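# Find the notchless milled part, place on B's infeed plate

## Task

Stations A (at the -y end), B and C (at the +y end) each have an outfeed tray with two milled parts, six parts in all. Exactly one part's pocket has long walls with no notch. Identify that part and set it down so it rests entirely on station B's infeed plate, with the pocket facing either up or down and the part not sitting on the plate's pins. When done, the other five parts must all lie flat and well away from that plate.

## Robot and tools

Robot: two arms, left_arm and right_arm, each riding its own carriage on one shared floor track. left_arm carries a left hand and right_arm a right hand, mirror images. Each hand has index, middle and ring fingers plus a thumb.

Scene frame (used for every reported position): fixed to the table, z = 0 on the table top and +z up, +x the direction the arms face, +y to their left. The track runs along y at x = 0, with y = 0 at its middle. The table edge is at x = 0.31 m. left_rail is always the carriage at larger y. Each arm base sits at x = 0, y = its carriage position_m, z = 0.03 m.

Hand point axes (right hand): +z runs along straight fingers toward the tips, +y points out of the palm face, +x across the palm away from the thumb. On the left hand +x points toward the thumb. A rigid mast near the wrist on the palm side can collide with things.

execute_actions(actions, cameras): runs a list of action objects in order. An action may hold "rows", "steps", "until" and device keys. "rows" is up to 15 rows, each played for one control step (1/30 s). Each row is a single list of 48 numbers in [-1, 1] covering both arms: first left_arm dx, dy, dz, rx, ry, rz, then the 18 left_gripper numbers (index_mcp, index_abd, index_pip, index_dip, middle_mcp, middle_abd, middle_pip, middle_dip, ring_mcp, ring_abd, ring_pip, ring_dip, thumb_cmc, thumb_axl, thumb_mcp, thumb_ipl, current_limit, speed), then the same 24 for right_arm and right_gripper. The six pose numbers are an offset, not a pose: they are measured from that arm's Hand target as it stood when the action began, in that Hand target's own axes, with 1.0 = 0.6 m of travel or 180 degrees of turn; rx, ry, rz form one rotation vector. Every row in an action counts from the same start, so a repeated offset in a new action moves further. All zeros re-commands the current Hand target. Finger numbers are absolute hinge goals scaled between each hinge's two stops (toward -1 curls fingers toward the palm; straight is about +0.75 for _mcp, +0.58 _pip, +0.70 _dip, 0 for _abd). A zero there is a real goal; to keep a grip, resend hand_goal with the present current_limit and speed. current_limit maps -1..+1 to 0..550 mA (starts +0.4); speed sets finger speed as (speed+1)/2 of 8.5 rad/s (starts -0.6). "steps" is 1 to 450 (default 15), at least one per row; after the last row arms keep heading to that row's target. "until" ends an action early on device conditions, e.g. {"left_rail": {"position_status": ["!=", "moving"]}} or {"all": {"status": "ended"}}; numbers need a comparison like ">=".

Device keys: left_rail / right_rail take position_m (absolute place on the track, left -1.1 to 2 m, right -2 to 1.1 m), speed_m_s (0.01 to 1) and acceleration_factor (0.1 to 1), or {"stop": true}. Carriages must stay roughly 0.98 m apart. vise_a, vise_b, vise_c take "jaw": "clamp" or "open". An invalid value refuses the whole call. Drive, then wait with an until on position_status before placing a hand somewhere. Rows sent while a carriage drives ride along with it.

move(target, speed, blend, stop_force, zero, blocking, cameras): straight-line paths for both hand points. target is one 48-number row (same layout, offsets from the current Hand targets) or a list of up to 15 such rows, every row counted from those same Hand targets. speed in m/s, 0.002 to 3.2, default 0.25. blend in metres rounds corners of a list. stop_force in N, 4 to 120, ends an arm's path when its wrist sensor feels that much push; use it, slowly, when approaching contact, but not to pull away from a contact. zero resets the force baseline (default true). blocking=false returns early; then call wait or stop before anything else. The result adds a "move:" line (done, off_target, held, fault, moving) and limits such as paced or held.

wait(seconds 0 to 10): let time pass. stop: brake a running move. zoom_image(camera, region [x0, y0, x1, y1] pixels, at most 504 each way): enlarge part of the latest image from cam_high, cam_bench_left, cam_bench_right, cam_left_wrist or cam_right_wrist. zero_wrist_force(arm). finished_scene(scene): ends the scene, irreversibly.

Results: end_effector_position (m) and quaternion in the scene frame; Hand target (what the next offsets count from); Joint positions and velocities (rail first, then six joints); joint torques; Wrist force/torque in hand axes plus a peak line; hand_goal, hand_measured, hand_current_ma, hand_state (moving, goal, blocked, overload); rail position_m, position_status (moving, done, contact_stop, time_out, stopped, stopped_with_arm, stopped_for_other_arm, stopped_for_other_carriage), position_answer (taken/not_taken); vise state (open, clamped, closed_too_far, between).

Cautions: nothing may fall off the table or be placed on the track. Arms are stiff; pressing past a firm contact causes a fault stop (net force around 150 N, or joint torque limits, wrist joints 48 N m). Arms must not touch each other. Grow offsets gradually in rows to avoid jerks that shake parts loose. A finger motor at 495 mA or more for 5 s shuts down; keep grip currents moderate. Holding loads or stretching out heats motors. Do not release parts while they are moving or drop them from height.

Each tool is called after "Request:" by a JSON object that holds its "fn" and its "kwargs", one argument or row to a line.

## Session

Request:
{"fn": "execute_actions", "kwargs": {
  "actions": []
}}

Request:
{"fn": "zoom_image", "kwargs": {
  "camera": "cam_high",
  "region": [380, 200, 580, 420]
}}

Scene clock: 0.00 s.
left_arm: end_effector_position=(+0.4214, +1.2580, +0.2600) hand_goal=(+0.754, +0.000, +0.576, +0.696, +0.754, +0.000, +0.576, +0.696, +0.754, +0.000, +0.576, +0.696, +0.714, +0.678, +0.226, +0.168) hand_measured=(+0.754, +0.000, +0.576, +0.696, +0.754, +0.000, +0.576, +0.696, +0.754, +0.000, +0.576, +0.696, +0.714, +0.678, +0.226, +0.168) hand_current_ma=(+0, +0, +0, +0, +0, +0, +0, +0, +0, +0, +0, +0, +0, +0, +0, +0) hand_state=(goal, goal, goal, goal, goal, goal, goal, goal, goal, goal, goal, goal, goal, goal, goal, goal) hand_current_limit=0.40 hand_speed=-0.60 end_effector_quat_wxyz=(+0.000, +1.000, +0.000, +0.000) | right_arm: end_effector_position=(+0.4214, -0.6154, +0.2600) hand_goal=(+0.754, +0.000, +0.576, +0.696, +0.754, +0.000, +0.576, +0.696, +0.754, +0.000, +0.576, +0.696, +0.714, +0.678, +0.226, +0.168) hand_measured=(+0.754, +0.000, +0.576, +0.696, +0.754, +0.000, +0.576, +0.696, +0.754, +0.000, +0.576, +0.696, +0.714, +0.678, +0.226, +0.168) hand_current_ma=(+0, +0, +0, +0, +0, +0, +0, +0, +0, +0, +0, +0, +0, +0, +0, +0) hand_state=(goal, goal, goal, goal, goal, goal, goal, goal, goal, goal, goal, goal, goal, goal, goal, goal) hand_current_limit=0.40 hand_speed=-0.60 end_effector_quat_wxyz=(+0.000, +0.000, +1.000, +0.000)
Joint positions: left_arm=[1.277 -0.28 -1.556 2.144 0.983 1.571 -1.851] | right_arm=[-0.767 -0.281 -1.556 2.144 0.983 1.571 1.29]
Joint velocities: within noise
Joint torques (N m): no reading
Wrist force (N): no reading
Wrist torque (N m): no reading
Wrist force, peak (N): no reading
Hand target: left_arm +0.4214, +1.2580, +0.2600; +0.000, +1.000, +0.000, +0.000 | right_arm +0.4214, -0.6154, +0.2600; +0.000, +0.000, +1.000, +0.000
left_rail: position_m=1.277 position_status=done
right_rail: position_m=-0.767 position_status=done
vise_a: state=open
vise_b: state=open
vise_c: state=open
camera_calibration:
cam_left_wrist: T_world_to_cam=[[-0.819322, 0.573248, 0.00990053, -0.41622], [0.414166, 0.579834, 0.701612, -1.1349], [0.396457, 0.578946, -0.712491, -0.584082], [0, 0, 0, 1]] pos_world=[0.360582, 1.2348, 0.384226]
cam_right_wrist: T_world_to_cam=[[0.756155, 0.653645, -0.0312899, 0.124629], [0.462081, -0.499469, 0.732811, -0.737356], [0.46337, -0.568577, -0.679712, -0.243934], [0, 0, 0, 1]] pos_world=[0.359511, -0.588445, 0.378437]

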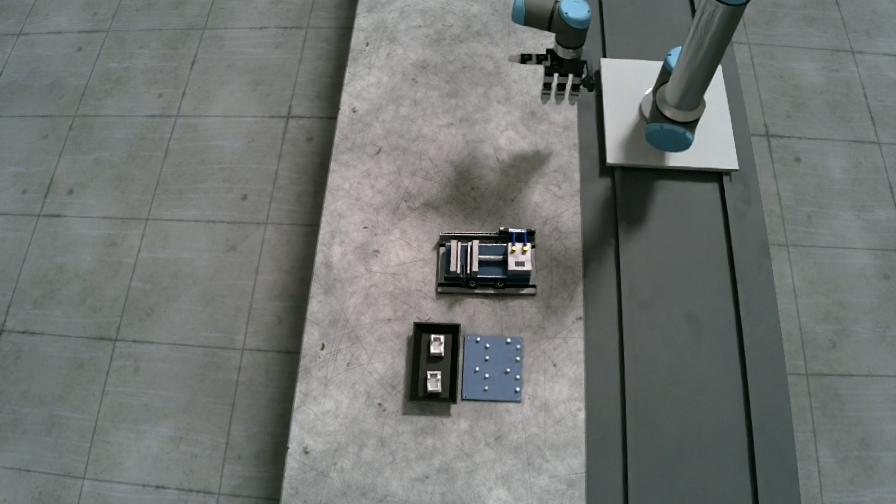

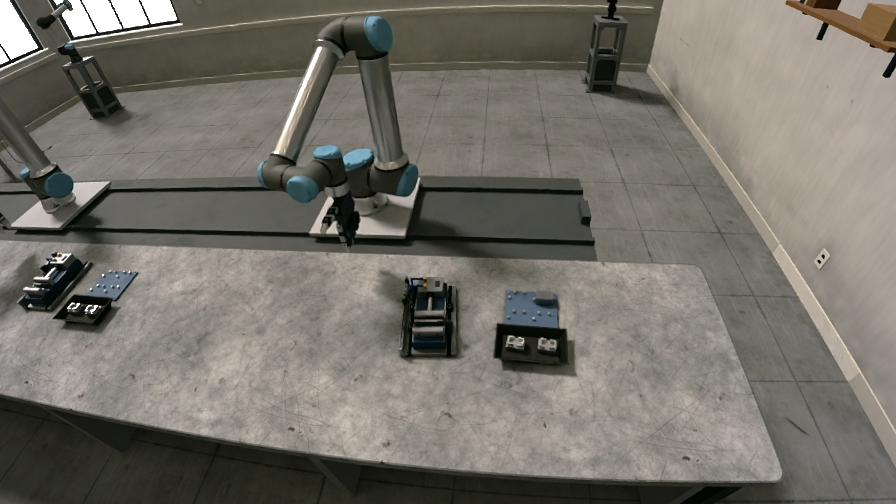

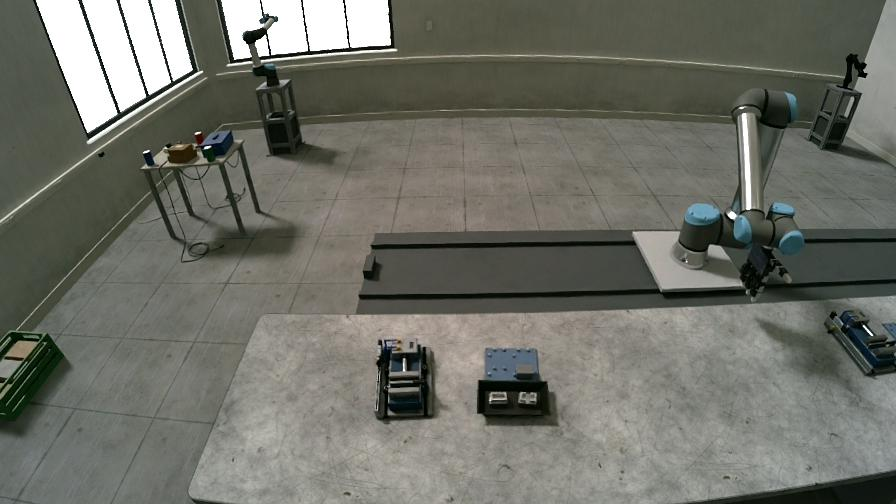

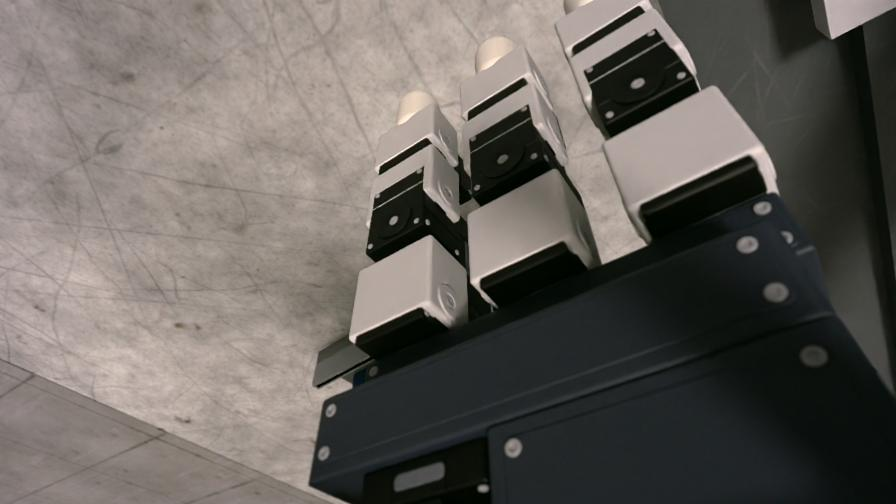

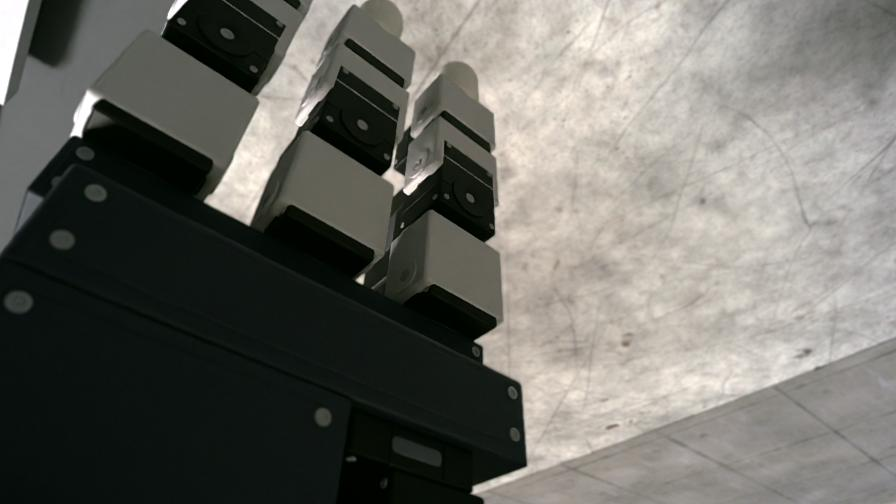

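Scaled by 2.291 from the camera's 896x504 image, which has a finer 1280x720 frame.

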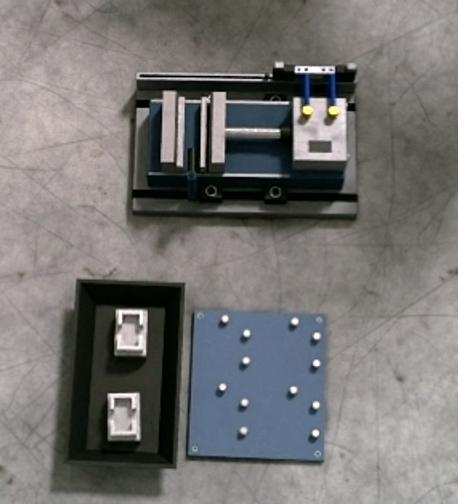

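Request:
{"fn": "zoom_image", "kwargs": {
  "camera": "cam_high",
  "region": [405, 315, 535, 415]
}}

Request:
{"fn": "zoom_image", "kwargs": {
  "camera": "cam_bench_left",
  "region": [485, 280, 585, 380]
}}

Request:
{"fn": "zoom_image", "kwargs": {
  "camera": "cam_bench_right",
  "region": [465, 335, 565, 435]
}}

Scaled by 3.877 from the camera's 896x504 image, which has a finer 1280x720 frame.

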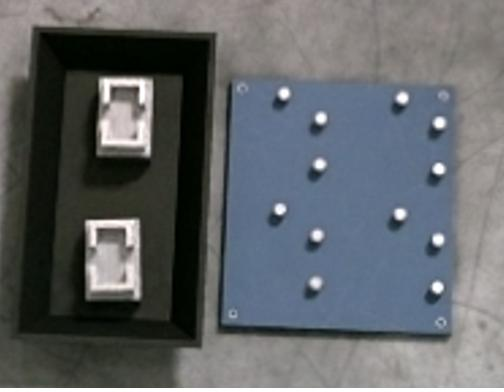

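Scaled by 5.040 from the camera's 896x504 image, which has a finer 1280x720 frame.

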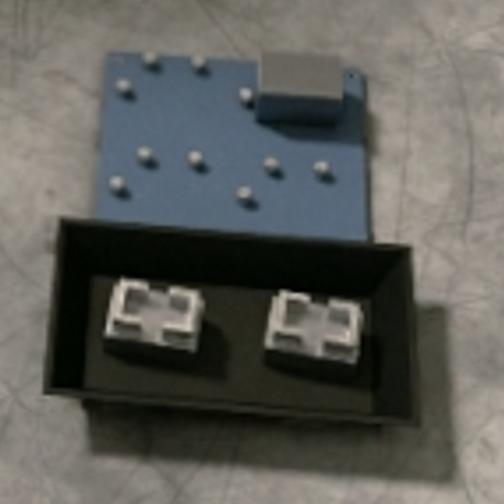

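Scaled by 5.040 from the camera's 896x504 image, which has a finer 1280x720 frame.

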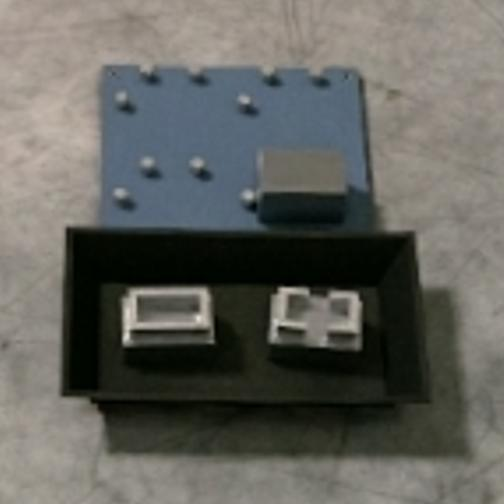

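Request:
{"fn": "execute_actions", "kwargs": {
  "actions": [
    {"right_rail":{"position_m":-1.88},"steps":240,"until":{"right_rail":{"position_status":["!=","moving"]}}}
  ]
}}

Request:
{"fn": "move", "kwargs": {
  "target": [
    [0,0,0,0,0,0,0.754,0,0.576,0.696,0.754,0,0.576,0.696,0.754,0,0.576,0.696,0.714,0.678,0.226,0.168,0.4,-0.6,-0.331,0.014,-0.233,0.1954,-0.1954,-0.4718,0.754,0,0.576,0.696,0.754,0,0.576,0.696,0.754,0,0.576,0.696,0.714,0.678,0.226,0.168,0.4,-0.6],
    [0,0,0,0,0,0,0.754,0,0.576,0.696,0.754,0,0.576,0.696,0.754,0,0.576,0.696,0.714,0.678,0.226,0.168,0.4,-0.6,-0.636,-0.011,0.0433,-0.4038,-0.0530,0.8313,0.754,0,0.576,0.696,0.754,0,0.576,0.696,0.754,0,0.576,0.696,0.714,0.678,0.226,0.168,0.4,-0.6]
  ],
  "speed": 0.7,
  "cameras": ["cam_right_wrist"]
}}

Request:
{"fn": "zoom_image", "kwargs": {
  "camera": "cam_right_wrist",
  "region": [640, 140, 840, 300]
}}

Request:
{"fn": "zoom_image", "kwargs": {
  "camera": "cam_right_wrist",
  "region": [480, 20, 896, 440]
}}

Scene clock: 7.53 s.
left_arm: end_effector_position=(+0.4214, +1.2580, +0.2600) hand_goal=(+0.754, +0.000, +0.576, +0.696, +0.754, +0.000, +0.576, +0.696, +0.754, +0.000, +0.576, +0.696, +0.714, +0.678, +0.226, +0.168) hand_measured=(+0.754, +0.000, +0.576, +0.696, +0.754, +0.000, +0.576, +0.696, +0.754, +0.000, +0.576, +0.696, +0.714, +0.678, +0.224, +0.168) hand_current_ma=(+0, +0, +0, +0, +0, +0, +0, +0, +0, +0, +0, +0, +0, +0, -1, +0) hand_state=(goal, goal, goal, goal, goal, goal, goal, goal, goal, goal, goal, goal, goal, goal, goal, goal) hand_current_limit=0.40 hand_speed=-0.60 end_effector_quat_wxyz=(+0.000, +1.000, +0.000, +0.000) | right_arm: end_effector_position=(+0.4214, -1.7286, +0.2600) hand_goal=(+0.754, +0.000, +0.576, +0.696, +0.754, +0.000, +0.576, +0.696, +0.754, +0.000, +0.576, +0.696, +0.714, +0.678, +0.226, +0.168) hand_measured=(+0.754, +0.000, +0.576, +0.696, +0.754, +0.000, +0.576, +0.696, +0.754, +0.000, +0.576, +0.696, +0.714, +0.678, +0.224, +0.168) hand_current_ma=(+0, +0, +0, +0, +0, +0, +0, +0, +0, +0, +0, +0, +0, +0, -2, +0) hand_state=(goal, goal, goal, goal, goal, goal, goal, goal, goal, goal, goal, goal, goal, goal, goal, goal) hand_current_limit=0.40 hand_speed=-0.60 end_effector_quat_wxyz=(+0.000, +0.000, +1.000, +0.000)
Joint positions: left_arm=[1.277 -0.28 -1.556 2.144 0.983 1.571 -1.851] | right_arm=[-1.88 -0.28 -1.556 2.144 0.983 1.571 1.29]
Joint torques (N m): left_arm=[-0.09 -30.89 -30.75 4.27 -0.5 0.4] | right_arm=[-2.81 -34.46 -30.96 3.77 -0.12 -0.28]
Wrist force (N): left_arm=[0.4 0.4 0.0] | right_arm=[0.1 -0.1 0.1]
Wrist torque (N m): left_arm=[0.06 -0.06 0.03] | right_arm=[-0.03 -0.01 0.01]
Wrist force, peak (N): left_arm=[-0.6 -0.4 0.6] | right_arm=[-0.1 1.1 0.1]
Hand target: left_arm +0.4214, +1.2580, +0.2600; +0.000, +1.000, +0.000, +0.000 | right_arm +0.4214, -1.7286, +0.2600; +0.000, +0.000, +1.000, +0.000
left_rail: position_m=1.277 position_status=done
right_rail: position_m=-1.880 position_status=done
vise_a: state=open
vise_b: state=open
vise_c: state=open

Scene clock: 12.10 s.
left_arm: end_effector_position=(+0.4214, +1.2580, +0.2600) hand_goal=(+0.754, +0.000, +0.576, +0.696, +0.754, +0.000, +0.576, +0.696, +0.754, +0.000, +0.576, +0.696, +0.714, +0.678, +0.226, +0.168) hand_measured=(+0.754, +0.000, +0.576, +0.696, +0.754, +0.000, +0.576, +0.696, +0.754, +0.000, +0.576, +0.696, +0.714, +0.678, +0.224, +0.168) hand_current_ma=(+0, +0, +0, +0, +0, +0, +0, +0, +0, +0, +0, +0, +0, +0, -1, +0) hand_state=(goal, goal, goal, goal, goal, goal, goal, goal, goal, goal, goal, goal, goal, goal, goal, goal) hand_current_limit=0.40 hand_speed=-0.60 end_effector_quat_wxyz=(+0.000, +1.000, +0.000, +0.000) | right_arm: end_effector_position=(+0.8030, -1.7352, +0.2341) hand_goal=(+0.754, +0.000, +0.576, +0.696, +0.754, +0.000, +0.576, +0.696, +0.754, +0.000, +0.576, +0.696, +0.714, +0.678, +0.226, +0.168) hand_measured=(+0.752, +0.000, +0.576, +0.696, +0.752, +0.000, +0.576, +0.696, +0.752, +0.000, +0.576, +0.696, +0.714, +0.678, +0.224, +0.168) hand_current_ma=(-1, +0, +0, +0, -1, +0, +0, +0, +0, +0, +0, +0, +0, +0, -2, +0) hand_state=(goal, goal, goal, goal, goal, goal, goal, goal, goal, goal, goal, goal, goal, goal, goal, goal) hand_current_limit=0.40 hand_speed=-0.60 end_effector_quat_wxyz=(+0.057, +0.892, +0.116, +0.433)
Joint positions: left_arm=[1.277 -0.28 -1.556 2.144 0.983 1.571 -1.851] | right_arm=[-1.88 0.095 -1.207 1.765 0.11 1.646 -1.772]
Joint torques (N m): left_arm=[-0.51 -32.95 -31.17 3.9 -0.24 0.25] | right_arm=[-11.86 -50.99 -23.56 -2.77 -3.03 -1.74]
Wrist force (N): left_arm=[-0.4 0.0 -0.4] | right_arm=[0.3 -0.5 0.6]
Wrist torque (N m): left_arm=[0.03 0.05 -0.04] | right_arm=[-0.13 0.00 0.18]
Wrist force, peak (N): left_arm=[0.4 -0.8 0.2] | right_arm=[-0.4 -1.1 1.5]
Hand target: left_arm +0.4214, +1.2580, +0.2600; +0.000, +1.000, +0.000, +0.000 | right_arm +0.8030, -1.7352, +0.2341; +0.057, +0.892, +0.116, +0.433
Off the commanded pose: left_arm 0.000 m, 0 deg | right_arm 0.000 m, 0 deg.
left_rail: position_m=1.277 position_status=done
right_rail: position_m=-1.880 position_status=done
vise_a: state=open
vise_b: state=open
vise_c: state=open
move: done
camera_calibration:
cam_right_wrist: T_world_to_cam=[[-0.323802, -0.825822, -0.461705, -1.03194], [-0.931168, 0.36459, 0.000926644, 1.33541], [0.167568, 0.430224, -0.887033, 0.9441], [0, 0, 0, 1]] pos_world=[0.751146, -1.74525, 0.359758]
Images, in order (width x height): cam_right_wrist 896x504.

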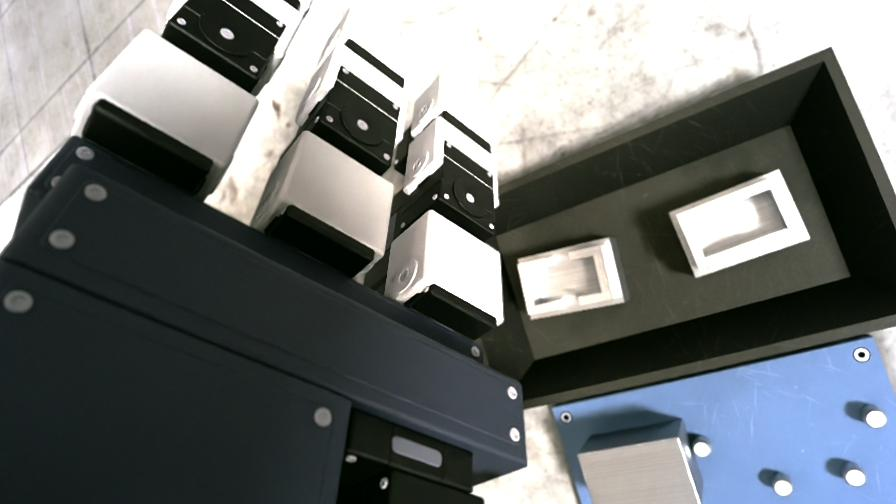

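Scaled by 2.520 from the camera's 896x504 image, which has a finer 1280x720 frame.

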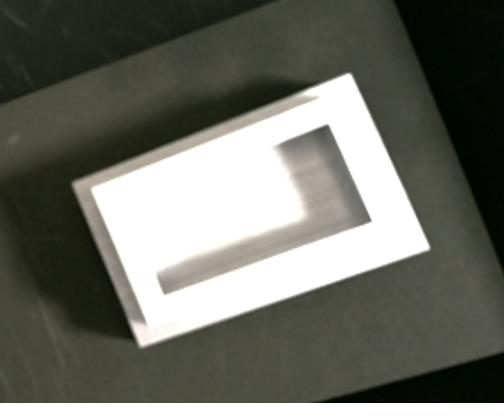

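Scaled by 1.200 from the camera's 896x504 image, which has a finer 1280x720 frame.

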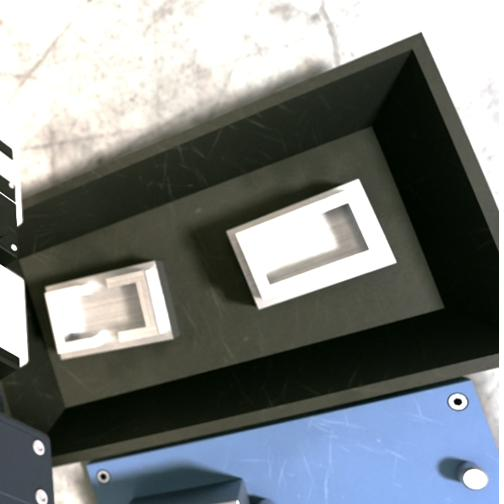

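Request:
{"fn": "move", "kwargs": {
  "target": [
    [0,0,0,0,0,0,0.754,0,0.576,0.696,0.754,0,0.576,0.696,0.754,0,0.576,0.696,0.714,0.678,0.226,0.168,0.4,-0.6,0.0218,0.0230,-0.1972,0.0295,0.0438,0.5837,0.849,0,-0.942,0.739,0.849,0,-0.942,0.739,0.97,0,0.576,0.696,-0.69,0.678,-0.084,-0.081,0.4,-0.6],
    [0,0,0,0,0,0,0.754,0,0.576,0.696,0.754,0,0.576,0.696,0.754,0,0.576,0.696,0.714,0.678,0.226,0.168,0.4,-0.6,-0.2238,-0.042,0.0997,0.0295,0.0438,0.5837,0.849,0,-0.942,0.739,0.849,0,-0.942,0.739,0.97,0,0.576,0.696,-0.69,0.678,-0.084,-0.081,0.4,-0.6]
  ],
  "speed": 0.4,
  "cameras": ["cam_bench_right"]
}}

Request:
{"fn": "zoom_image", "kwargs": {
  "camera": "cam_bench_right",
  "region": [465, 335, 565, 435]
}}

Scene clock: 29.50 s.
left_arm: end_effector_position=(+0.4214, +1.2580, +0.2600) hand_goal=(+0.754, +0.000, +0.576, +0.696, +0.754, +0.000, +0.576, +0.696, +0.754, +0.000, +0.576, +0.696, +0.714, +0.678, +0.226, +0.168) hand_measured=(+0.754, +0.000, +0.576, +0.696, +0.754, +0.000, +0.576, +0.696, +0.754, +0.000, +0.576, +0.696, +0.714, +0.678, +0.224, +0.168) hand_current_ma=(+0, +0, +0, +0, +0, +0, +0, +0, +0, +0, +0, +0, +0, +0, -1, +0) hand_state=(goal, goal, goal, goal, goal, goal, goal, goal, goal, goal, goal, goal, goal, goal, goal, goal) hand_current_limit=0.40 hand_speed=-0.60 end_effector_quat_wxyz=(+0.000, +1.000, +0.000, +0.000) | right_arm: end_effector_position=(+0.7657, -1.7454, +0.0902) hand_goal=(+0.850, +0.000, -0.942, +0.740, +0.850, +0.000, -0.942, +0.740, +0.970, +0.000, +0.576, +0.696, -0.690, +0.678, -0.084, -0.080) hand_measured=(+0.846, +0.000, -0.938, +0.738, +0.846, +0.000, -0.938, +0.738, +0.962, +0.000, +0.576, +0.696, -0.686, +0.678, -0.084, -0.078) hand_current_ma=(-4, +0, +3, -1, -3, +0, +3, -1, -7, +0, +0, +0, +2, +0, +0, +2) hand_state=(goal, goal, goal, goal, goal, goal, goal, goal, goal, goal, goal, goal, goal, goal, goal, goal) hand_current_limit=0.40 hand_speed=-0.60 end_effector_quat_wxyz=(-0.352, +0.609, -0.616, +0.356)
Joint positions: left_arm=[1.277 -0.28 -1.556 2.144 0.983 1.571 -1.851] | right_arm=[-1.88 -0.103 -1.199 1.952 -0.228 1.492 -0.046]
Joint torques (N m): left_arm=[0.89 -32.25 -31.23 3.92 -0.07 0.42] | right_arm=[12.86 -47.86 -40.87 -2.6 2.84 1.75]
Wrist force (N): left_arm=[-0.5 0.0 0.1] | right_arm=[-0.2 1.3 -1.2]
Wrist torque (N m): left_arm=[0.00 0.07 -0.04] | right_arm=[0.24 0.12 -0.31]
Wrist force, peak (N): left_arm=[-0.7 0.4 0.4] | right_arm=[-0.3 2.9 -0.3]
Hand target: left_arm +0.4214, +1.2580, +0.2600; +0.000, +1.000, +0.000, +0.000 | right_arm +0.7658, -1.7454, +0.0900; -0.352, +0.609, -0.616, +0.356
Off the commanded pose: left_arm 0.000 m, 0 deg | right_arm 0.000 m, 0 deg.
left_rail: position_m=1.277 position_status=done
right_rail: position_m=-1.880 position_status=done
vise_a: state=open
vise_b: state=open
vise_c: state=open
move: done
Images, in order (width x height): cam_bench_right 896x504.

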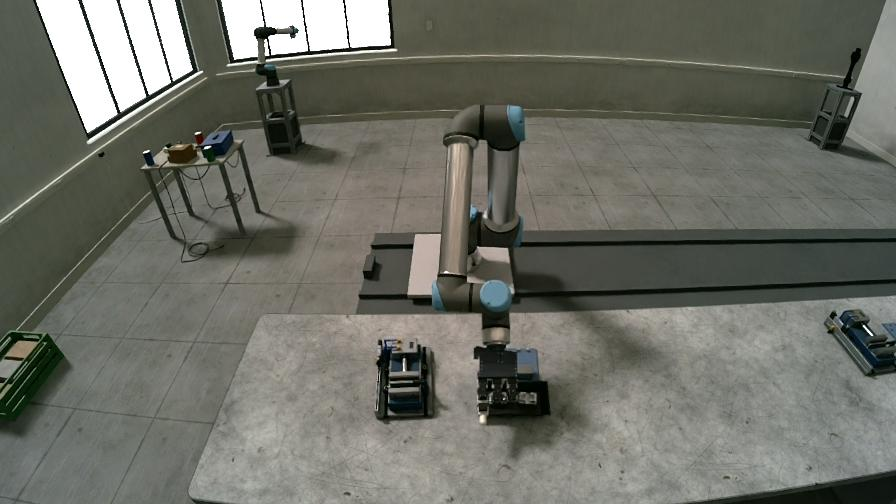

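Scaled by 5.040 from the camera's 896x504 image, which has a finer 1280x720 frame.

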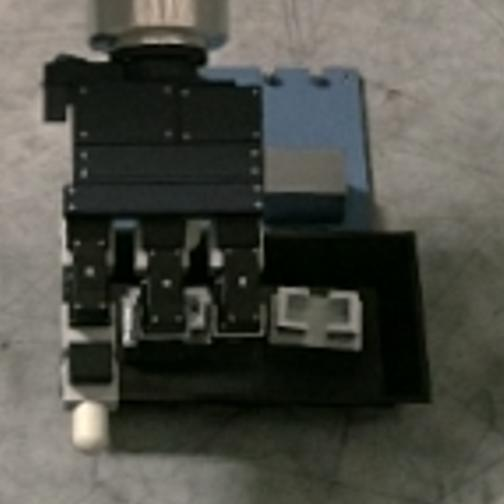

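Request:
{"fn": "move", "kwargs": {
  "target": [0,0,0,0,0,0,0.754,0,0.576,0.696,0.754,0,0.576,0.696,0.754,0,0.576,0.696,0.714,0.678,0.226,0.168,0.4,-0.6,0,0.0505,0.0292,0,0,0,0.849,0,-0.942,0.739,0.849,0,-0.942,0.739,0.97,0,0.576,0.696,-0.69,0.678,-0.084,-0.081,0.4,-0.6],
  "speed": 0.1,
  "cameras": ["cam_right_wrist"]
}}

Request:
{"fn": "zoom_image", "kwargs": {
  "camera": "cam_right_wrist",
  "region": [420, 0, 700, 150]
}}

Scene clock: 34.73 s.
left_arm: end_effector_position=(+0.4214, +1.2580, +0.2600) hand_goal=(+0.754, +0.000, +0.576, +0.696, +0.754, +0.000, +0.576, +0.696, +0.754, +0.000, +0.576, +0.696, +0.714, +0.678, +0.226, +0.168) hand_measured=(+0.754, +0.000, +0.576, +0.696, +0.754, +0.000, +0.576, +0.696, +0.754, +0.000, +0.576, +0.696, +0.714, +0.678, +0.224, +0.168) hand_current_ma=(+0, +0, +0, +0, +0, +0, +0, +0, +0, +0, +0, +0, +0, +0, -1, +0) hand_state=(goal, goal, goal, goal, goal, goal, goal, goal, goal, goal, goal, goal, goal, goal, goal, goal) hand_current_limit=0.40 hand_speed=-0.60 end_effector_quat_wxyz=(+0.000, +1.000, +0.000, +0.000) | right_arm: end_effector_position=(+0.7659, -1.7454, +0.0552) hand_goal=(+0.850, +0.000, -0.942, +0.740, +0.850, +0.000, -0.942, +0.740, +0.970, +0.000, +0.576, +0.696, -0.690, +0.678, -0.084, -0.080) hand_measured=(+0.846, +0.000, -0.938, +0.738, +0.846, +0.000, -0.938, +0.738, +0.962, +0.000, +0.576, +0.696, -0.686, +0.678, -0.084, -0.078) hand_current_ma=(-4, +0, +3, -1, -3, +0, +3, -1, -7, +0, +0, +0, +2, +0, +0, +2) hand_state=(goal, goal, goal, goal, goal, goal, goal, goal, goal, goal, goal, goal, goal, goal, goal, goal) hand_current_limit=0.40 hand_speed=-0.60 end_effector_quat_wxyz=(-0.352, +0.609, -0.616, +0.356)
Joint positions: left_arm=[1.277 -0.28 -1.556 2.144 0.983 1.571 -1.851] | right_arm=[-1.88 -0.103 -1.155 1.969 -0.289 1.492 -0.046]
Joint torques (N m): left_arm=[0.96 -31.75 -30.88 4.13 -0.17 0.28] | right_arm=[4.89 -45.95 -17.43 -3 1.82 -0.58]
Wrist force (N): left_arm=[0.1 0.0 -0.1] | right_arm=[0.0 1.0 -1.0]
Wrist torque (N m): left_arm=[0.01 -0.02 0.01] | right_arm=[0.21 0.09 -0.29]
Wrist force, peak (N): left_arm=[0.5 0.3 -0.7] | right_arm=[-0.3 1.9 -1.1]
Hand target: left_arm +0.4214, +1.2580, +0.2600; +0.000, +1.000, +0.000, +0.000 | right_arm +0.7659, -1.7454, +0.0550; -0.352, +0.609, -0.616, +0.356
Off the commanded pose: left_arm 0.000 m, 0 deg | right_arm 0.000 m, 0 deg.
left_rail: position_m=1.277 position_status=done
right_rail: position_m=-1.880 position_status=done
vise_a: state=open
vise_b: state=open
vise_c: state=open
move: done
camera_calibration:
cam_right_wrist: T_world_to_cam=[[-0.290491, 0.759602, -0.581911, 1.61335], [-0.380002, 0.466546, 0.798707, 1.01656], [0.878188, 0.453144, 0.153123, 0.234381], [0, 0, 0, 1]] pos_world=[0.649129, -1.80599, 0.091002]
Images, in order (width x height): cam_right_wrist 896x504.

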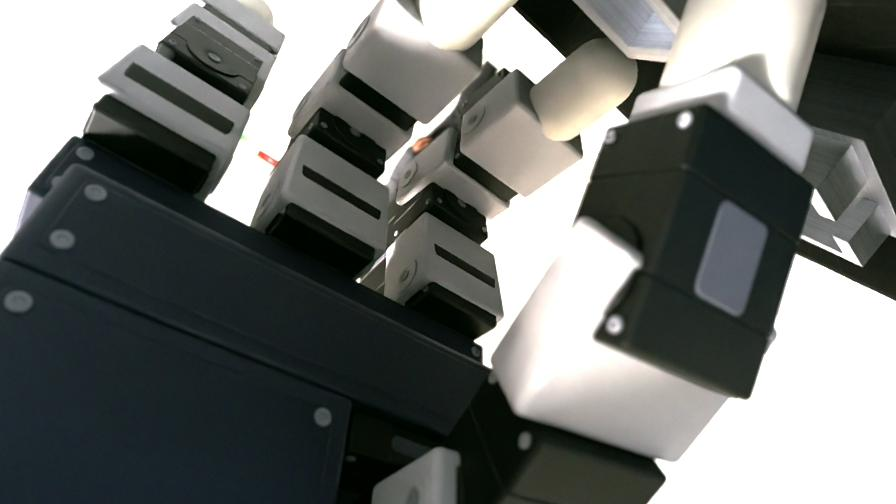

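Scaled by 1.800 from the camera's 896x504 image, which has a finer 1280x720 frame.

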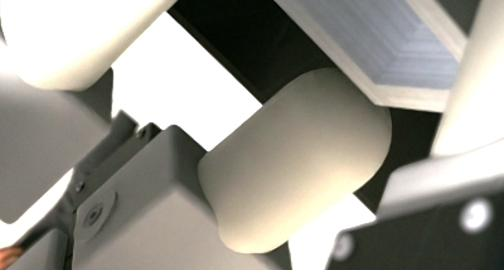

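Request:
{"fn": "move", "kwargs": {
  "target": [
    [0,0,0,0,0,0,0.754,0,0.576,0.696,0.754,0,0.576,0.696,0.754,0,0.576,0.696,0.714,0.678,0.226,0.168,0.4,-0.6,0.0167,0,0,0,0,0,0.849,0,-0.942,0.739,0.849,0,-0.942,0.739,0.97,0,0.576,0.696,-0.69,0.678,-0.084,-0.081,0.4,-0.6],
    [0,0,0,0,0,0,0.754,0,0.576,0.696,0.754,0,0.576,0.696,0.754,0,0.576,0.696,0.714,0.678,0.226,0.168,0.4,-0.6,0.0167,0.0202,0.0117,0,0,0,0.849,0,-0.942,0.739,0.849,0,-0.942,0.739,0.97,0,0.576,0.696,-0.69,0.678,-0.084,-0.081,0.4,-0.6]
  ],
  "speed": 0.03,
  "stop_force": 8,
  "cameras": ["cam_right_wrist","cam_bench_right"]
}}

Request:
{"fn": "zoom_image", "kwargs": {
  "camera": "cam_right_wrist",
  "region": [420, 0, 700, 150]
}}

Request:
{"fn": "zoom_image", "kwargs": {
  "camera": "cam_bench_right",
  "region": [465, 335, 565, 435]
}}

Scene clock: 41.60 s.
left_arm: end_effector_position=(+0.4214, +1.2580, +0.2600) hand_goal=(+0.754, +0.000, +0.576, +0.696, +0.754, +0.000, +0.576, +0.696, +0.754, +0.000, +0.576, +0.696, +0.714, +0.678, +0.226, +0.168) hand_measured=(+0.754, +0.000, +0.576, +0.696, +0.754, +0.000, +0.576, +0.696, +0.754, +0.000, +0.576, +0.696, +0.714, +0.678, +0.224, +0.168) hand_current_ma=(+0, +0, +0, +0, +0, +0, +0, +0, +0, +0, +0, +0, +0, +0, -1, +0) hand_state=(goal, goal, goal, goal, goal, goal, goal, goal, goal, goal, goal, goal, goal, goal, goal, goal) hand_current_limit=0.40 hand_speed=-0.60 end_effector_quat_wxyz=(+0.000, +1.000, +0.000, +0.000) | right_arm: end_effector_position=(+0.7658, -1.7554, +0.0410) hand_goal=(+0.850, +0.000, -0.942, +0.740, +0.850, +0.000, -0.942, +0.740, +0.970, +0.000, +0.576, +0.696, -0.690, +0.678, -0.084, -0.080) hand_measured=(+0.846, +0.000, -0.938, +0.738, +0.846, +0.000, -0.938, +0.738, +0.962, +0.000, +0.576, +0.696, -0.686, +0.678, -0.084, -0.078) hand_current_ma=(-4, +0, +3, -1, -3, +0, +3, -1, -7, +0, +0, +0, +2, +0, +0, +2) hand_state=(goal, goal, goal, goal, goal, goal, goal, goal, goal, goal, goal, goal, goal, goal, goal, goal) hand_current_limit=0.40 hand_speed=-0.60 end_effector_quat_wxyz=(-0.352, +0.609, -0.616, +0.356)
Joint positions: left_arm=[1.277 -0.28 -1.556 2.144 0.983 1.571 -1.851] | right_arm=[-1.88 -0.12 -1.139 1.979 -0.315 1.477 -0.054]
Joint torques (N m): left_arm=[0.7 -32.53 -31.47 4.22 -0.2 0.33] | right_arm=[-12.1 -48.61 -18.77 -3.6 -3.1 -2.26]
Wrist force (N): left_arm=[0.1 -0.3 -0.3] | right_arm=[-0.3 1.3 -1.3]
Wrist torque (N m): left_arm=[-0.02 -0.02 0.01] | right_arm=[0.27 0.14 0.04]
Wrist force, peak (N): left_arm=[-0.6 0.4 0.2] | right_arm=[-0.2 1.9 -1.3]
Hand target: left_arm +0.4214, +1.2580, +0.2600; +0.000, +1.000, +0.000, +0.000 | right_arm +0.7658, -1.7554, +0.0410; -0.352, +0.609, -0.616, +0.356
Off the commanded pose: left_arm 0.000 m, 0 deg | right_arm 0.000 m, 0 deg.
left_rail: position_m=1.277 position_status=done
right_rail: position_m=-1.880 position_status=done
vise_a: state=open
vise_b: state=open
vise_c: state=open
move: done
camera_calibration:
cam_right_wrist: T_world_to_cam=[[-0.290491, 0.759602, -0.581911, 1.61266], [-0.380002, 0.466546, 0.798707, 1.03253], [0.878188, 0.453144, 0.153123, 0.241175], [0, 0, 0, 1]] pos_world=[0.649029, -1.81599, 0.076802]
Images, in order (width x height): cam_bench_right 896x504, cam_right_wrist 896x504.

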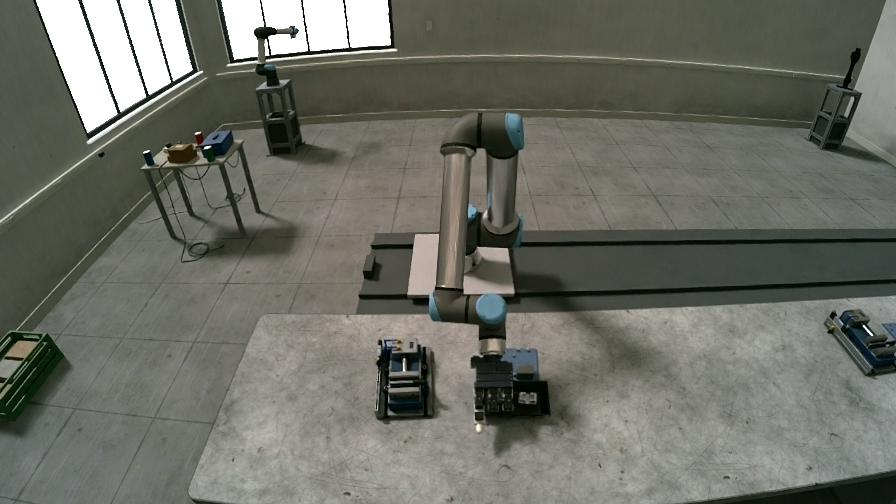

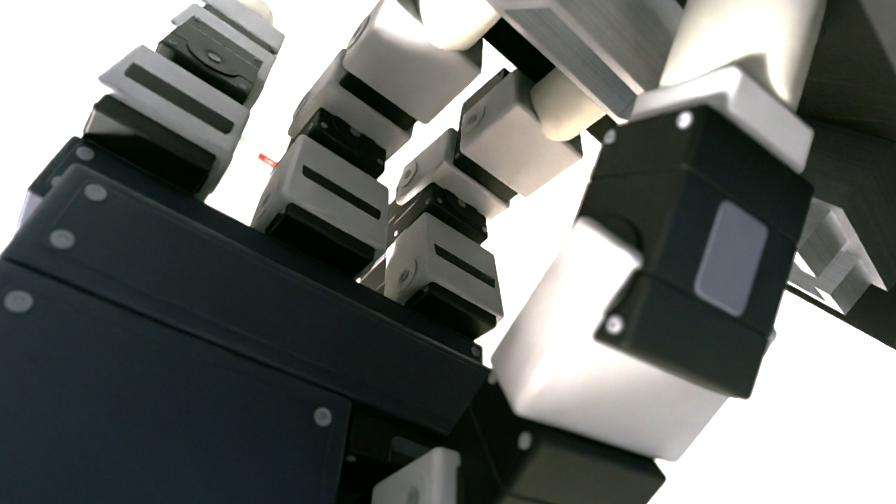

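Scaled by 1.800 from the camera's 896x504 image, which has a finer 1280x720 frame.

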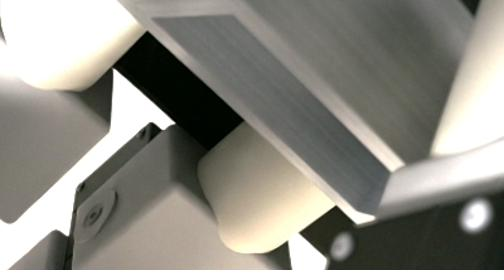

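Scaled by 5.040 from the camera's 896x504 image, which has a finer 1280x720 frame.

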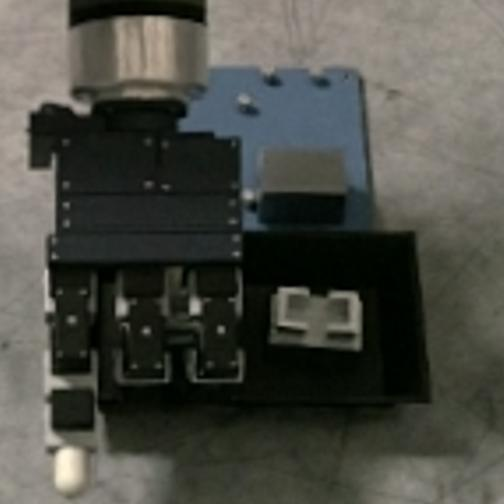

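Request:
{"fn": "move", "kwargs": {
  "target": [
    [0,0,0,0,0,0,0.754,0,0.576,0.696,0.754,0,0.576,0.696,0.754,0,0.576,0.696,0.714,0.678,0.226,0.168,0.4,-0.6,0,0,0,0,0,0,0.69,0,-0.942,0.739,0.69,0,-0.942,0.739,0.97,0,0.576,0.696,-0.69,0.678,-0.23,-0.081,0.4,-0.85],
    [0,0,0,0,0,0,0.754,0,0.576,0.696,0.754,0,0.576,0.696,0.754,0,0.576,0.696,0.714,0.678,0.226,0.168,0.4,-0.6,0,-0.0866,-0.05,0,0,0,0.69,0,-0.942,0.739,0.69,0,-0.942,0.739,0.97,0,0.576,0.696,-0.69,0.678,-0.23,-0.081,0.4,-0.85]
  ],
  "speed": 0.08,
  "cameras": ["cam_right_wrist","cam_bench_right"]
}}

Request:
{"fn": "zoom_image", "kwargs": {
  "camera": "cam_right_wrist",
  "region": [420, 0, 840, 150]
}}

Request:
{"fn": "zoom_image", "kwargs": {
  "camera": "cam_bench_right",
  "region": [465, 335, 565, 435]
}}

Scene clock: 45.77 s.
left_arm: end_effector_position=(+0.4214, +1.2580, +0.2600) hand_goal=(+0.754, +0.000, +0.576, +0.696, +0.754, +0.000, +0.576, +0.696, +0.754, +0.000, +0.576, +0.696, +0.714, +0.678, +0.226, +0.168) hand_measured=(+0.754, +0.000, +0.576, +0.696, +0.754, +0.000, +0.576, +0.696, +0.754, +0.000, +0.576, +0.696, +0.714, +0.678, +0.224, +0.168) hand_current_ma=(+0, +0, +0, +0, +0, +0, +0, +0, +0, +0, +0, +0, +0, +0, -1, +0) hand_state=(goal, goal, goal, goal, goal, goal, goal, goal, goal, goal, goal, goal, goal, goal, goal, goal) hand_current_limit=0.40 hand_speed=-0.60 end_effector_quat_wxyz=(+0.000, +1.000, +0.000, +0.000) | right_arm: end_effector_position=(+0.7657, -1.7554, +0.1008) hand_goal=(+0.690, +0.000, -0.942, +0.740, +0.690, +0.000, -0.942, +0.740, +0.970, +0.000, +0.576, +0.696, -0.690, +0.678, -0.230, -0.080) hand_measured=(+0.758, +0.000, -0.918, +0.754, +0.752, +0.000, -0.916, +0.754, +0.962, +0.000, +0.576, +0.696, -0.686, +0.680, -0.124, -0.044) hand_current_ma=(+174, +0, +37, +16, +157, +0, +39, +16, -7, +0, +0, +0, +3, +2, +385, +98) hand_state=(blocked, goal, blocked, goal, blocked, goal, blocked, goal, goal, goal, goal, goal, goal, goal, blocked, blocked) hand_current_limit=0.40 hand_speed=-0.85 end_effector_quat_wxyz=(-0.352, +0.609, -0.616, +0.356)
Joint positions: left_arm=[1.277 -0.28 -1.556 2.144 0.983 1.571 -1.851] | right_arm=[-1.88 -0.12 -1.214 1.95 -0.21 1.477 -0.054]
Joint torques (N m): left_arm=[-0.4 -31.69 -31.12 4.09 0 0.2] | right_arm=[3.34 -79.74 -41.95 2.63 0.75 -1.24]
Wrist force (N): left_arm=[0.2 0.0 0.0] | right_arm=[0.1 2.4 -0.6]
Wrist torque (N m): left_arm=[-0.01 -0.02 0.01] | right_arm=[0.23 0.08 0.06]
Wrist force, peak (N): left_arm=[-0.9 0.4 -0.1] | right_arm=[-0.5 -9.7 -6.2]
Hand target: left_arm +0.4214, +1.2580, +0.2600; +0.000, +1.000, +0.000, +0.000 | right_arm +0.7657, -1.7554, +0.1010; -0.352, +0.609, -0.616, +0.356
Off the commanded pose: left_arm 0.000 m, 0 deg | right_arm 0.000 m, 0 deg.
left_rail: position_m=1.277 position_status=done
right_rail: position_m=-1.880 position_status=done
vise_a: state=open
vise_b: state=open
vise_c: state=open
move: done
camera_calibration:
cam_right_wrist: T_world_to_cam=[[-0.29052, 0.759637, -0.58185, 1.64753], [-0.37998, 0.466488, 0.798751, 0.984644], [0.878188, 0.453145, 0.153123, 0.232018], [0, 0, 0, 1]] pos_world=[0.649029, -1.81599, 0.136602]
Images, in order (width x height): cam_bench_right 896x504, cam_right_wrist 896x504.

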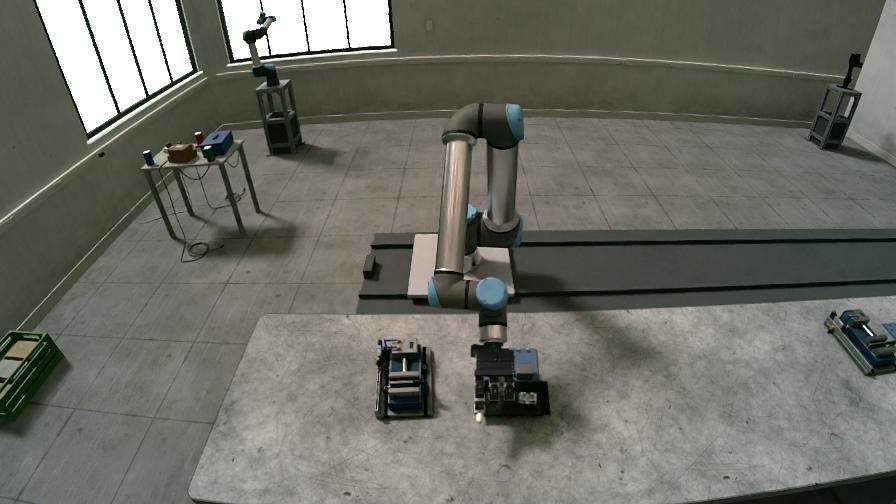

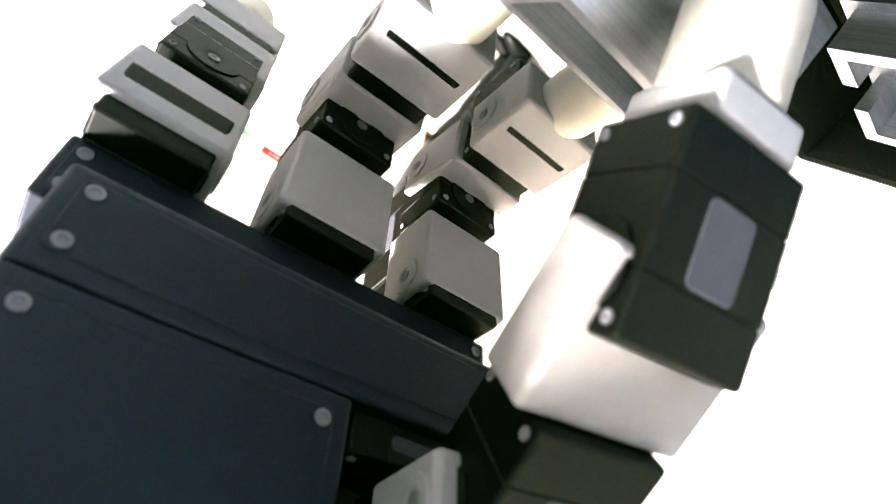

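Scaled by 1.200 from the camera's 896x504 image, which has a finer 1280x720 frame.

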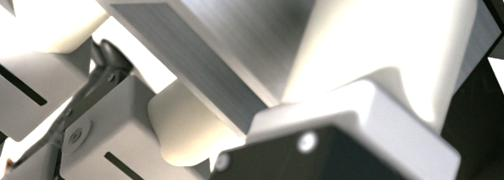

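Scaled by 5.040 from the camera's 896x504 image, which has a finer 1280x720 frame.

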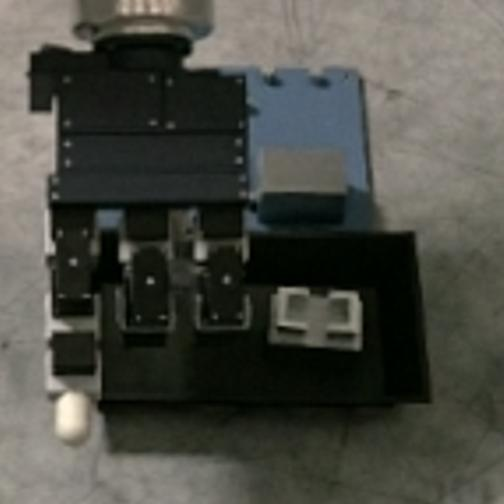

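Request:
{"fn": "move", "kwargs": {
  "target": [0,0,0,0,0,0,0.754,0,0.576,0.696,0.754,0,0.576,0.696,0.754,0,0.576,0.696,0.714,0.678,0.226,0.168,0.4,-0.6,0.0041,-0.0897,-0.4413,0,0,0,0.69,0,-0.942,0.739,0.69,0,-0.942,0.739,0.97,0,0.576,0.696,-0.69,0.678,-0.23,-0.081,0.4,-0.85],
  "speed": 0.3
}}

Request:
{"fn": "execute_actions", "kwargs": {
  "actions": [
    {"right_rail":{"position_m":0.01},"steps":240,"until":{"right_rail":{"position_status":["!=","moving"]}}}
  ],
  "cameras": ["cam_high","cam_right_wrist"]
}}

Request:
{"fn": "zoom_image", "kwargs": {
  "camera": "cam_high",
  "region": [405, 250, 565, 410]
}}

Scene clock: 59.70 s.
left_arm: end_effector_position=(+0.4214, +1.2580, +0.2600) hand_goal=(+0.754, +0.000, +0.576, +0.696, +0.754, +0.000, +0.576, +0.696, +0.754, +0.000, +0.576, +0.696, +0.714, +0.678, +0.226, +0.168) hand_measured=(+0.754, +0.000, +0.576, +0.696, +0.754, +0.000, +0.576, +0.696, +0.754, +0.000, +0.576, +0.696, +0.714, +0.678, +0.224, +0.168) hand_current_ma=(+0, +0, +0, +0, +0, +0, +0, +0, +0, +0, +0, +0, +0, +0, -1, +0) hand_state=(goal, goal, goal, goal, goal, goal, goal, goal, goal, goal, goal, goal, goal, goal, goal, goal) hand_current_limit=0.40 hand_speed=-0.60 end_effector_quat_wxyz=(+0.000, +1.000, +0.000, +0.000) | right_arm: end_effector_position=(+0.5633, -1.7555, +0.2797) hand_goal=(+0.690, +0.000, -0.942, +0.740, +0.690, +0.000, -0.942, +0.740, +0.970, +0.000, +0.576, +0.696, -0.690, +0.678, -0.230, -0.080) hand_measured=(+0.756, +0.000, -0.916, +0.754, +0.752, +0.000, -0.916, +0.754, +0.962, +0.000, +0.576, +0.696, -0.686, +0.680, -0.124, -0.044) hand_current_ma=(+171, +0, +38, +16, +154, +0, +40, +17, -7, +0, +0, +0, +4, +2, +385, +99) hand_state=(blocked, goal, blocked, goal, blocked, goal, blocked, goal, goal, goal, goal, goal, goal, goal, blocked, blocked) hand_current_limit=0.40 hand_speed=-0.85 end_effector_quat_wxyz=(-0.352, +0.609, -0.616, +0.356)
Joint positions: left_arm=[1.277 -0.28 -1.556 2.144 0.983 1.571 -1.851] | right_arm=[-1.88 -0.185 -1.724 2.151 0.103 1.42 -0.087]
Joint torques (N m): left_arm=[0.29 -29.69 -31.29 4.03 -0.26 0.33] | right_arm=[-13.49 -44.59 -28.3 2.18 -3.44 -2]
Wrist force (N): left_arm=[0.0 -0.3 -0.2] | right_arm=[-0.3 3.1 0.3]
Wrist torque (N m): left_arm=[-0.04 0.00 0.00] | right_arm=[0.29 0.12 0.05]
Wrist force, peak (N): left_arm=[-0.6 0.3 -0.8] | right_arm=[-0.1 3.4 0.1]
Hand target: left_arm +0.4214, +1.2580, +0.2600; +0.000, +1.000, +0.000, +0.000 | right_arm +0.5632, -1.7556, +0.2799; -0.352, +0.609, -0.616, +0.356
Off the commanded pose: left_arm 0.000 m, 0 deg | right_arm 0.000 m, 0 deg.
left_rail: position_m=1.277 position_status=done
right_rail: position_m=-1.880 position_status=done
vise_a: state=open
vise_b: state=open
vise_c: state=open
move: done

Scene clock: 63.83 s.
left_arm: end_effector_position=(+0.4214, +1.2580, +0.2600) hand_goal=(+0.754, +0.000, +0.576, +0.696, +0.754, +0.000, +0.576, +0.696, +0.754, +0.000, +0.576, +0.696, +0.714, +0.678, +0.226, +0.168) hand_measured=(+0.754, +0.000, +0.576, +0.696, +0.754, +0.000, +0.576, +0.696, +0.754, +0.000, +0.576, +0.696, +0.714, +0.678, +0.224, +0.168) hand_current_ma=(+0, +0, +0, +0, +0, +0, +0, +0, +0, +0, +0, +0, +0, +0, -1, +0) hand_state=(goal, goal, goal, goal, goal, goal, goal, goal, goal, goal, goal, goal, goal, goal, goal, goal) hand_current_limit=0.40 hand_speed=-0.60 end_effector_quat_wxyz=(+0.000, +1.000, +0.000, +0.000) | right_arm: end_effector_position=(+0.5632, +0.1344, +0.2799) hand_goal=(+0.690, +0.000, -0.942, +0.740, +0.690, +0.000, -0.942, +0.740, +0.970, +0.000, +0.576, +0.696, -0.690, +0.678, -0.230, -0.080) hand_measured=(+0.756, +0.000, -0.916, +0.754, +0.752, +0.000, -0.916, +0.754, +0.962, +0.000, +0.576, +0.696, -0.684, +0.680, -0.124, -0.044) hand_current_ma=(+171, +0, +38, +16, +153, +0, +40, +17, -7, +0, +0, +0, +4, +2, +385, +99) hand_state=(blocked, goal, blocked, goal, blocked, goal, blocked, goal, goal, goal, goal, goal, goal, goal, blocked, blocked) hand_current_limit=0.40 hand_speed=-0.85 end_effector_quat_wxyz=(-0.352, +0.609, -0.616, +0.356)
Joint positions: left_arm=[1.277 -0.28 -1.556 2.144 0.983 1.571 -1.851] | right_arm=[0.01 -0.185 -1.725 2.151 0.104 1.42 -0.087]
Joint torques (N m): left_arm=[-1.09 -32.85 -31.2 3.95 -0.26 0.45] | right_arm=[-5.67 -36.23 -29.33 0.19 -2.03 -2.07]
Wrist force (N): left_arm=[-0.5 -0.1 0.0] | right_arm=[-0.3 2.3 0.4]
Wrist torque (N m): left_arm=[-0.03 0.06 -0.04] | right_arm=[0.19 0.12 0.03]
Wrist force, peak (N): left_arm=[-0.8 0.3 0.1] | right_arm=[-1.0 3.2 0.4]
Hand target: left_arm +0.4214, +1.2580, +0.2600; +0.000, +1.000, +0.000, +0.000 | right_arm +0.5632, +0.1344, +0.2799; -0.352, +0.609, -0.616, +0.356
Off the commanded pose: left_arm 0.000 m, 0 deg | right_arm 0.000 m, 0 deg.
left_rail: position_m=1.277 position_status=done
right_rail: position_m=0.010 position_status=done
vise_a: state=open
vise_b: state=open
vise_c: state=open
camera_calibration:
cam_right_wrist: T_world_to_cam=[[-0.290491, 0.759602, -0.581911, 0.257326], [-0.380002, 0.466546, 0.798707, -0.116947], [0.878188, 0.453144, 0.153123, -0.473838], [0, 0, 0, 1]] pos_world=[0.446429, 0.073813, 0.315702]
Images, in order (width x height): cam_high 896x504, cam_right_wrist 896x504.

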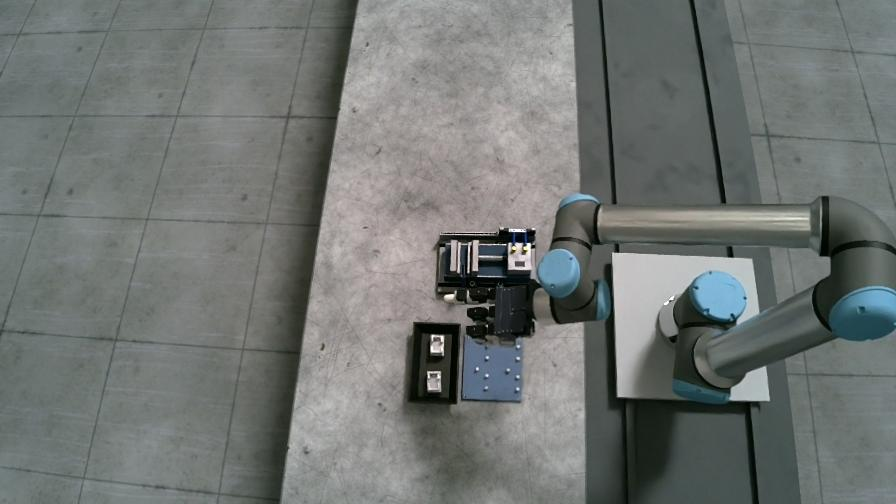

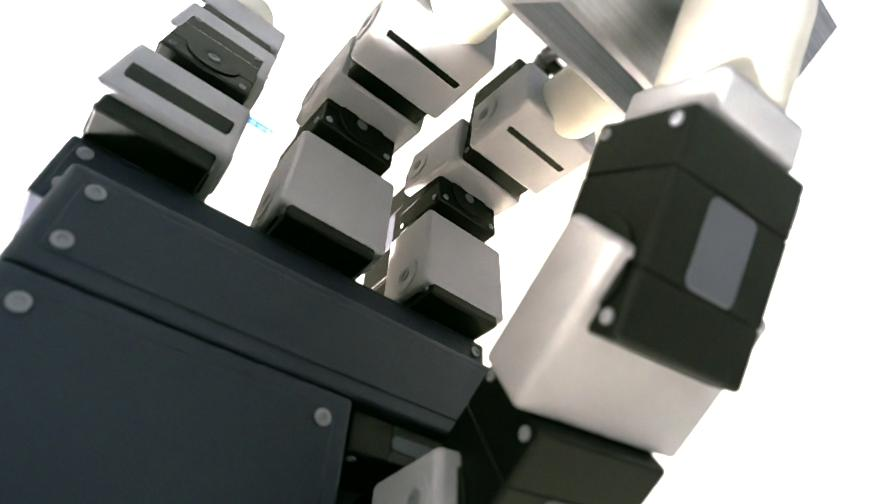

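Scaled by 3.150 from the camera's 896x504 image, which has a finer 1280x720 frame.

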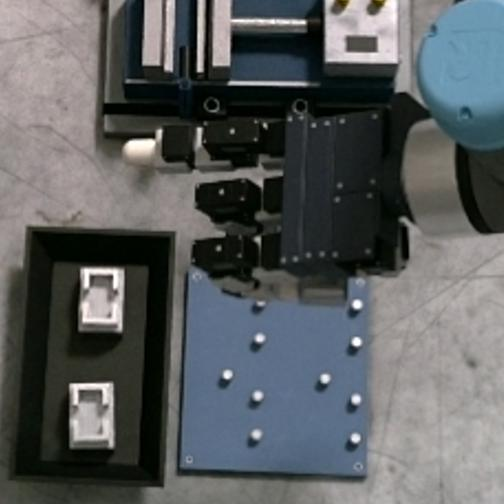

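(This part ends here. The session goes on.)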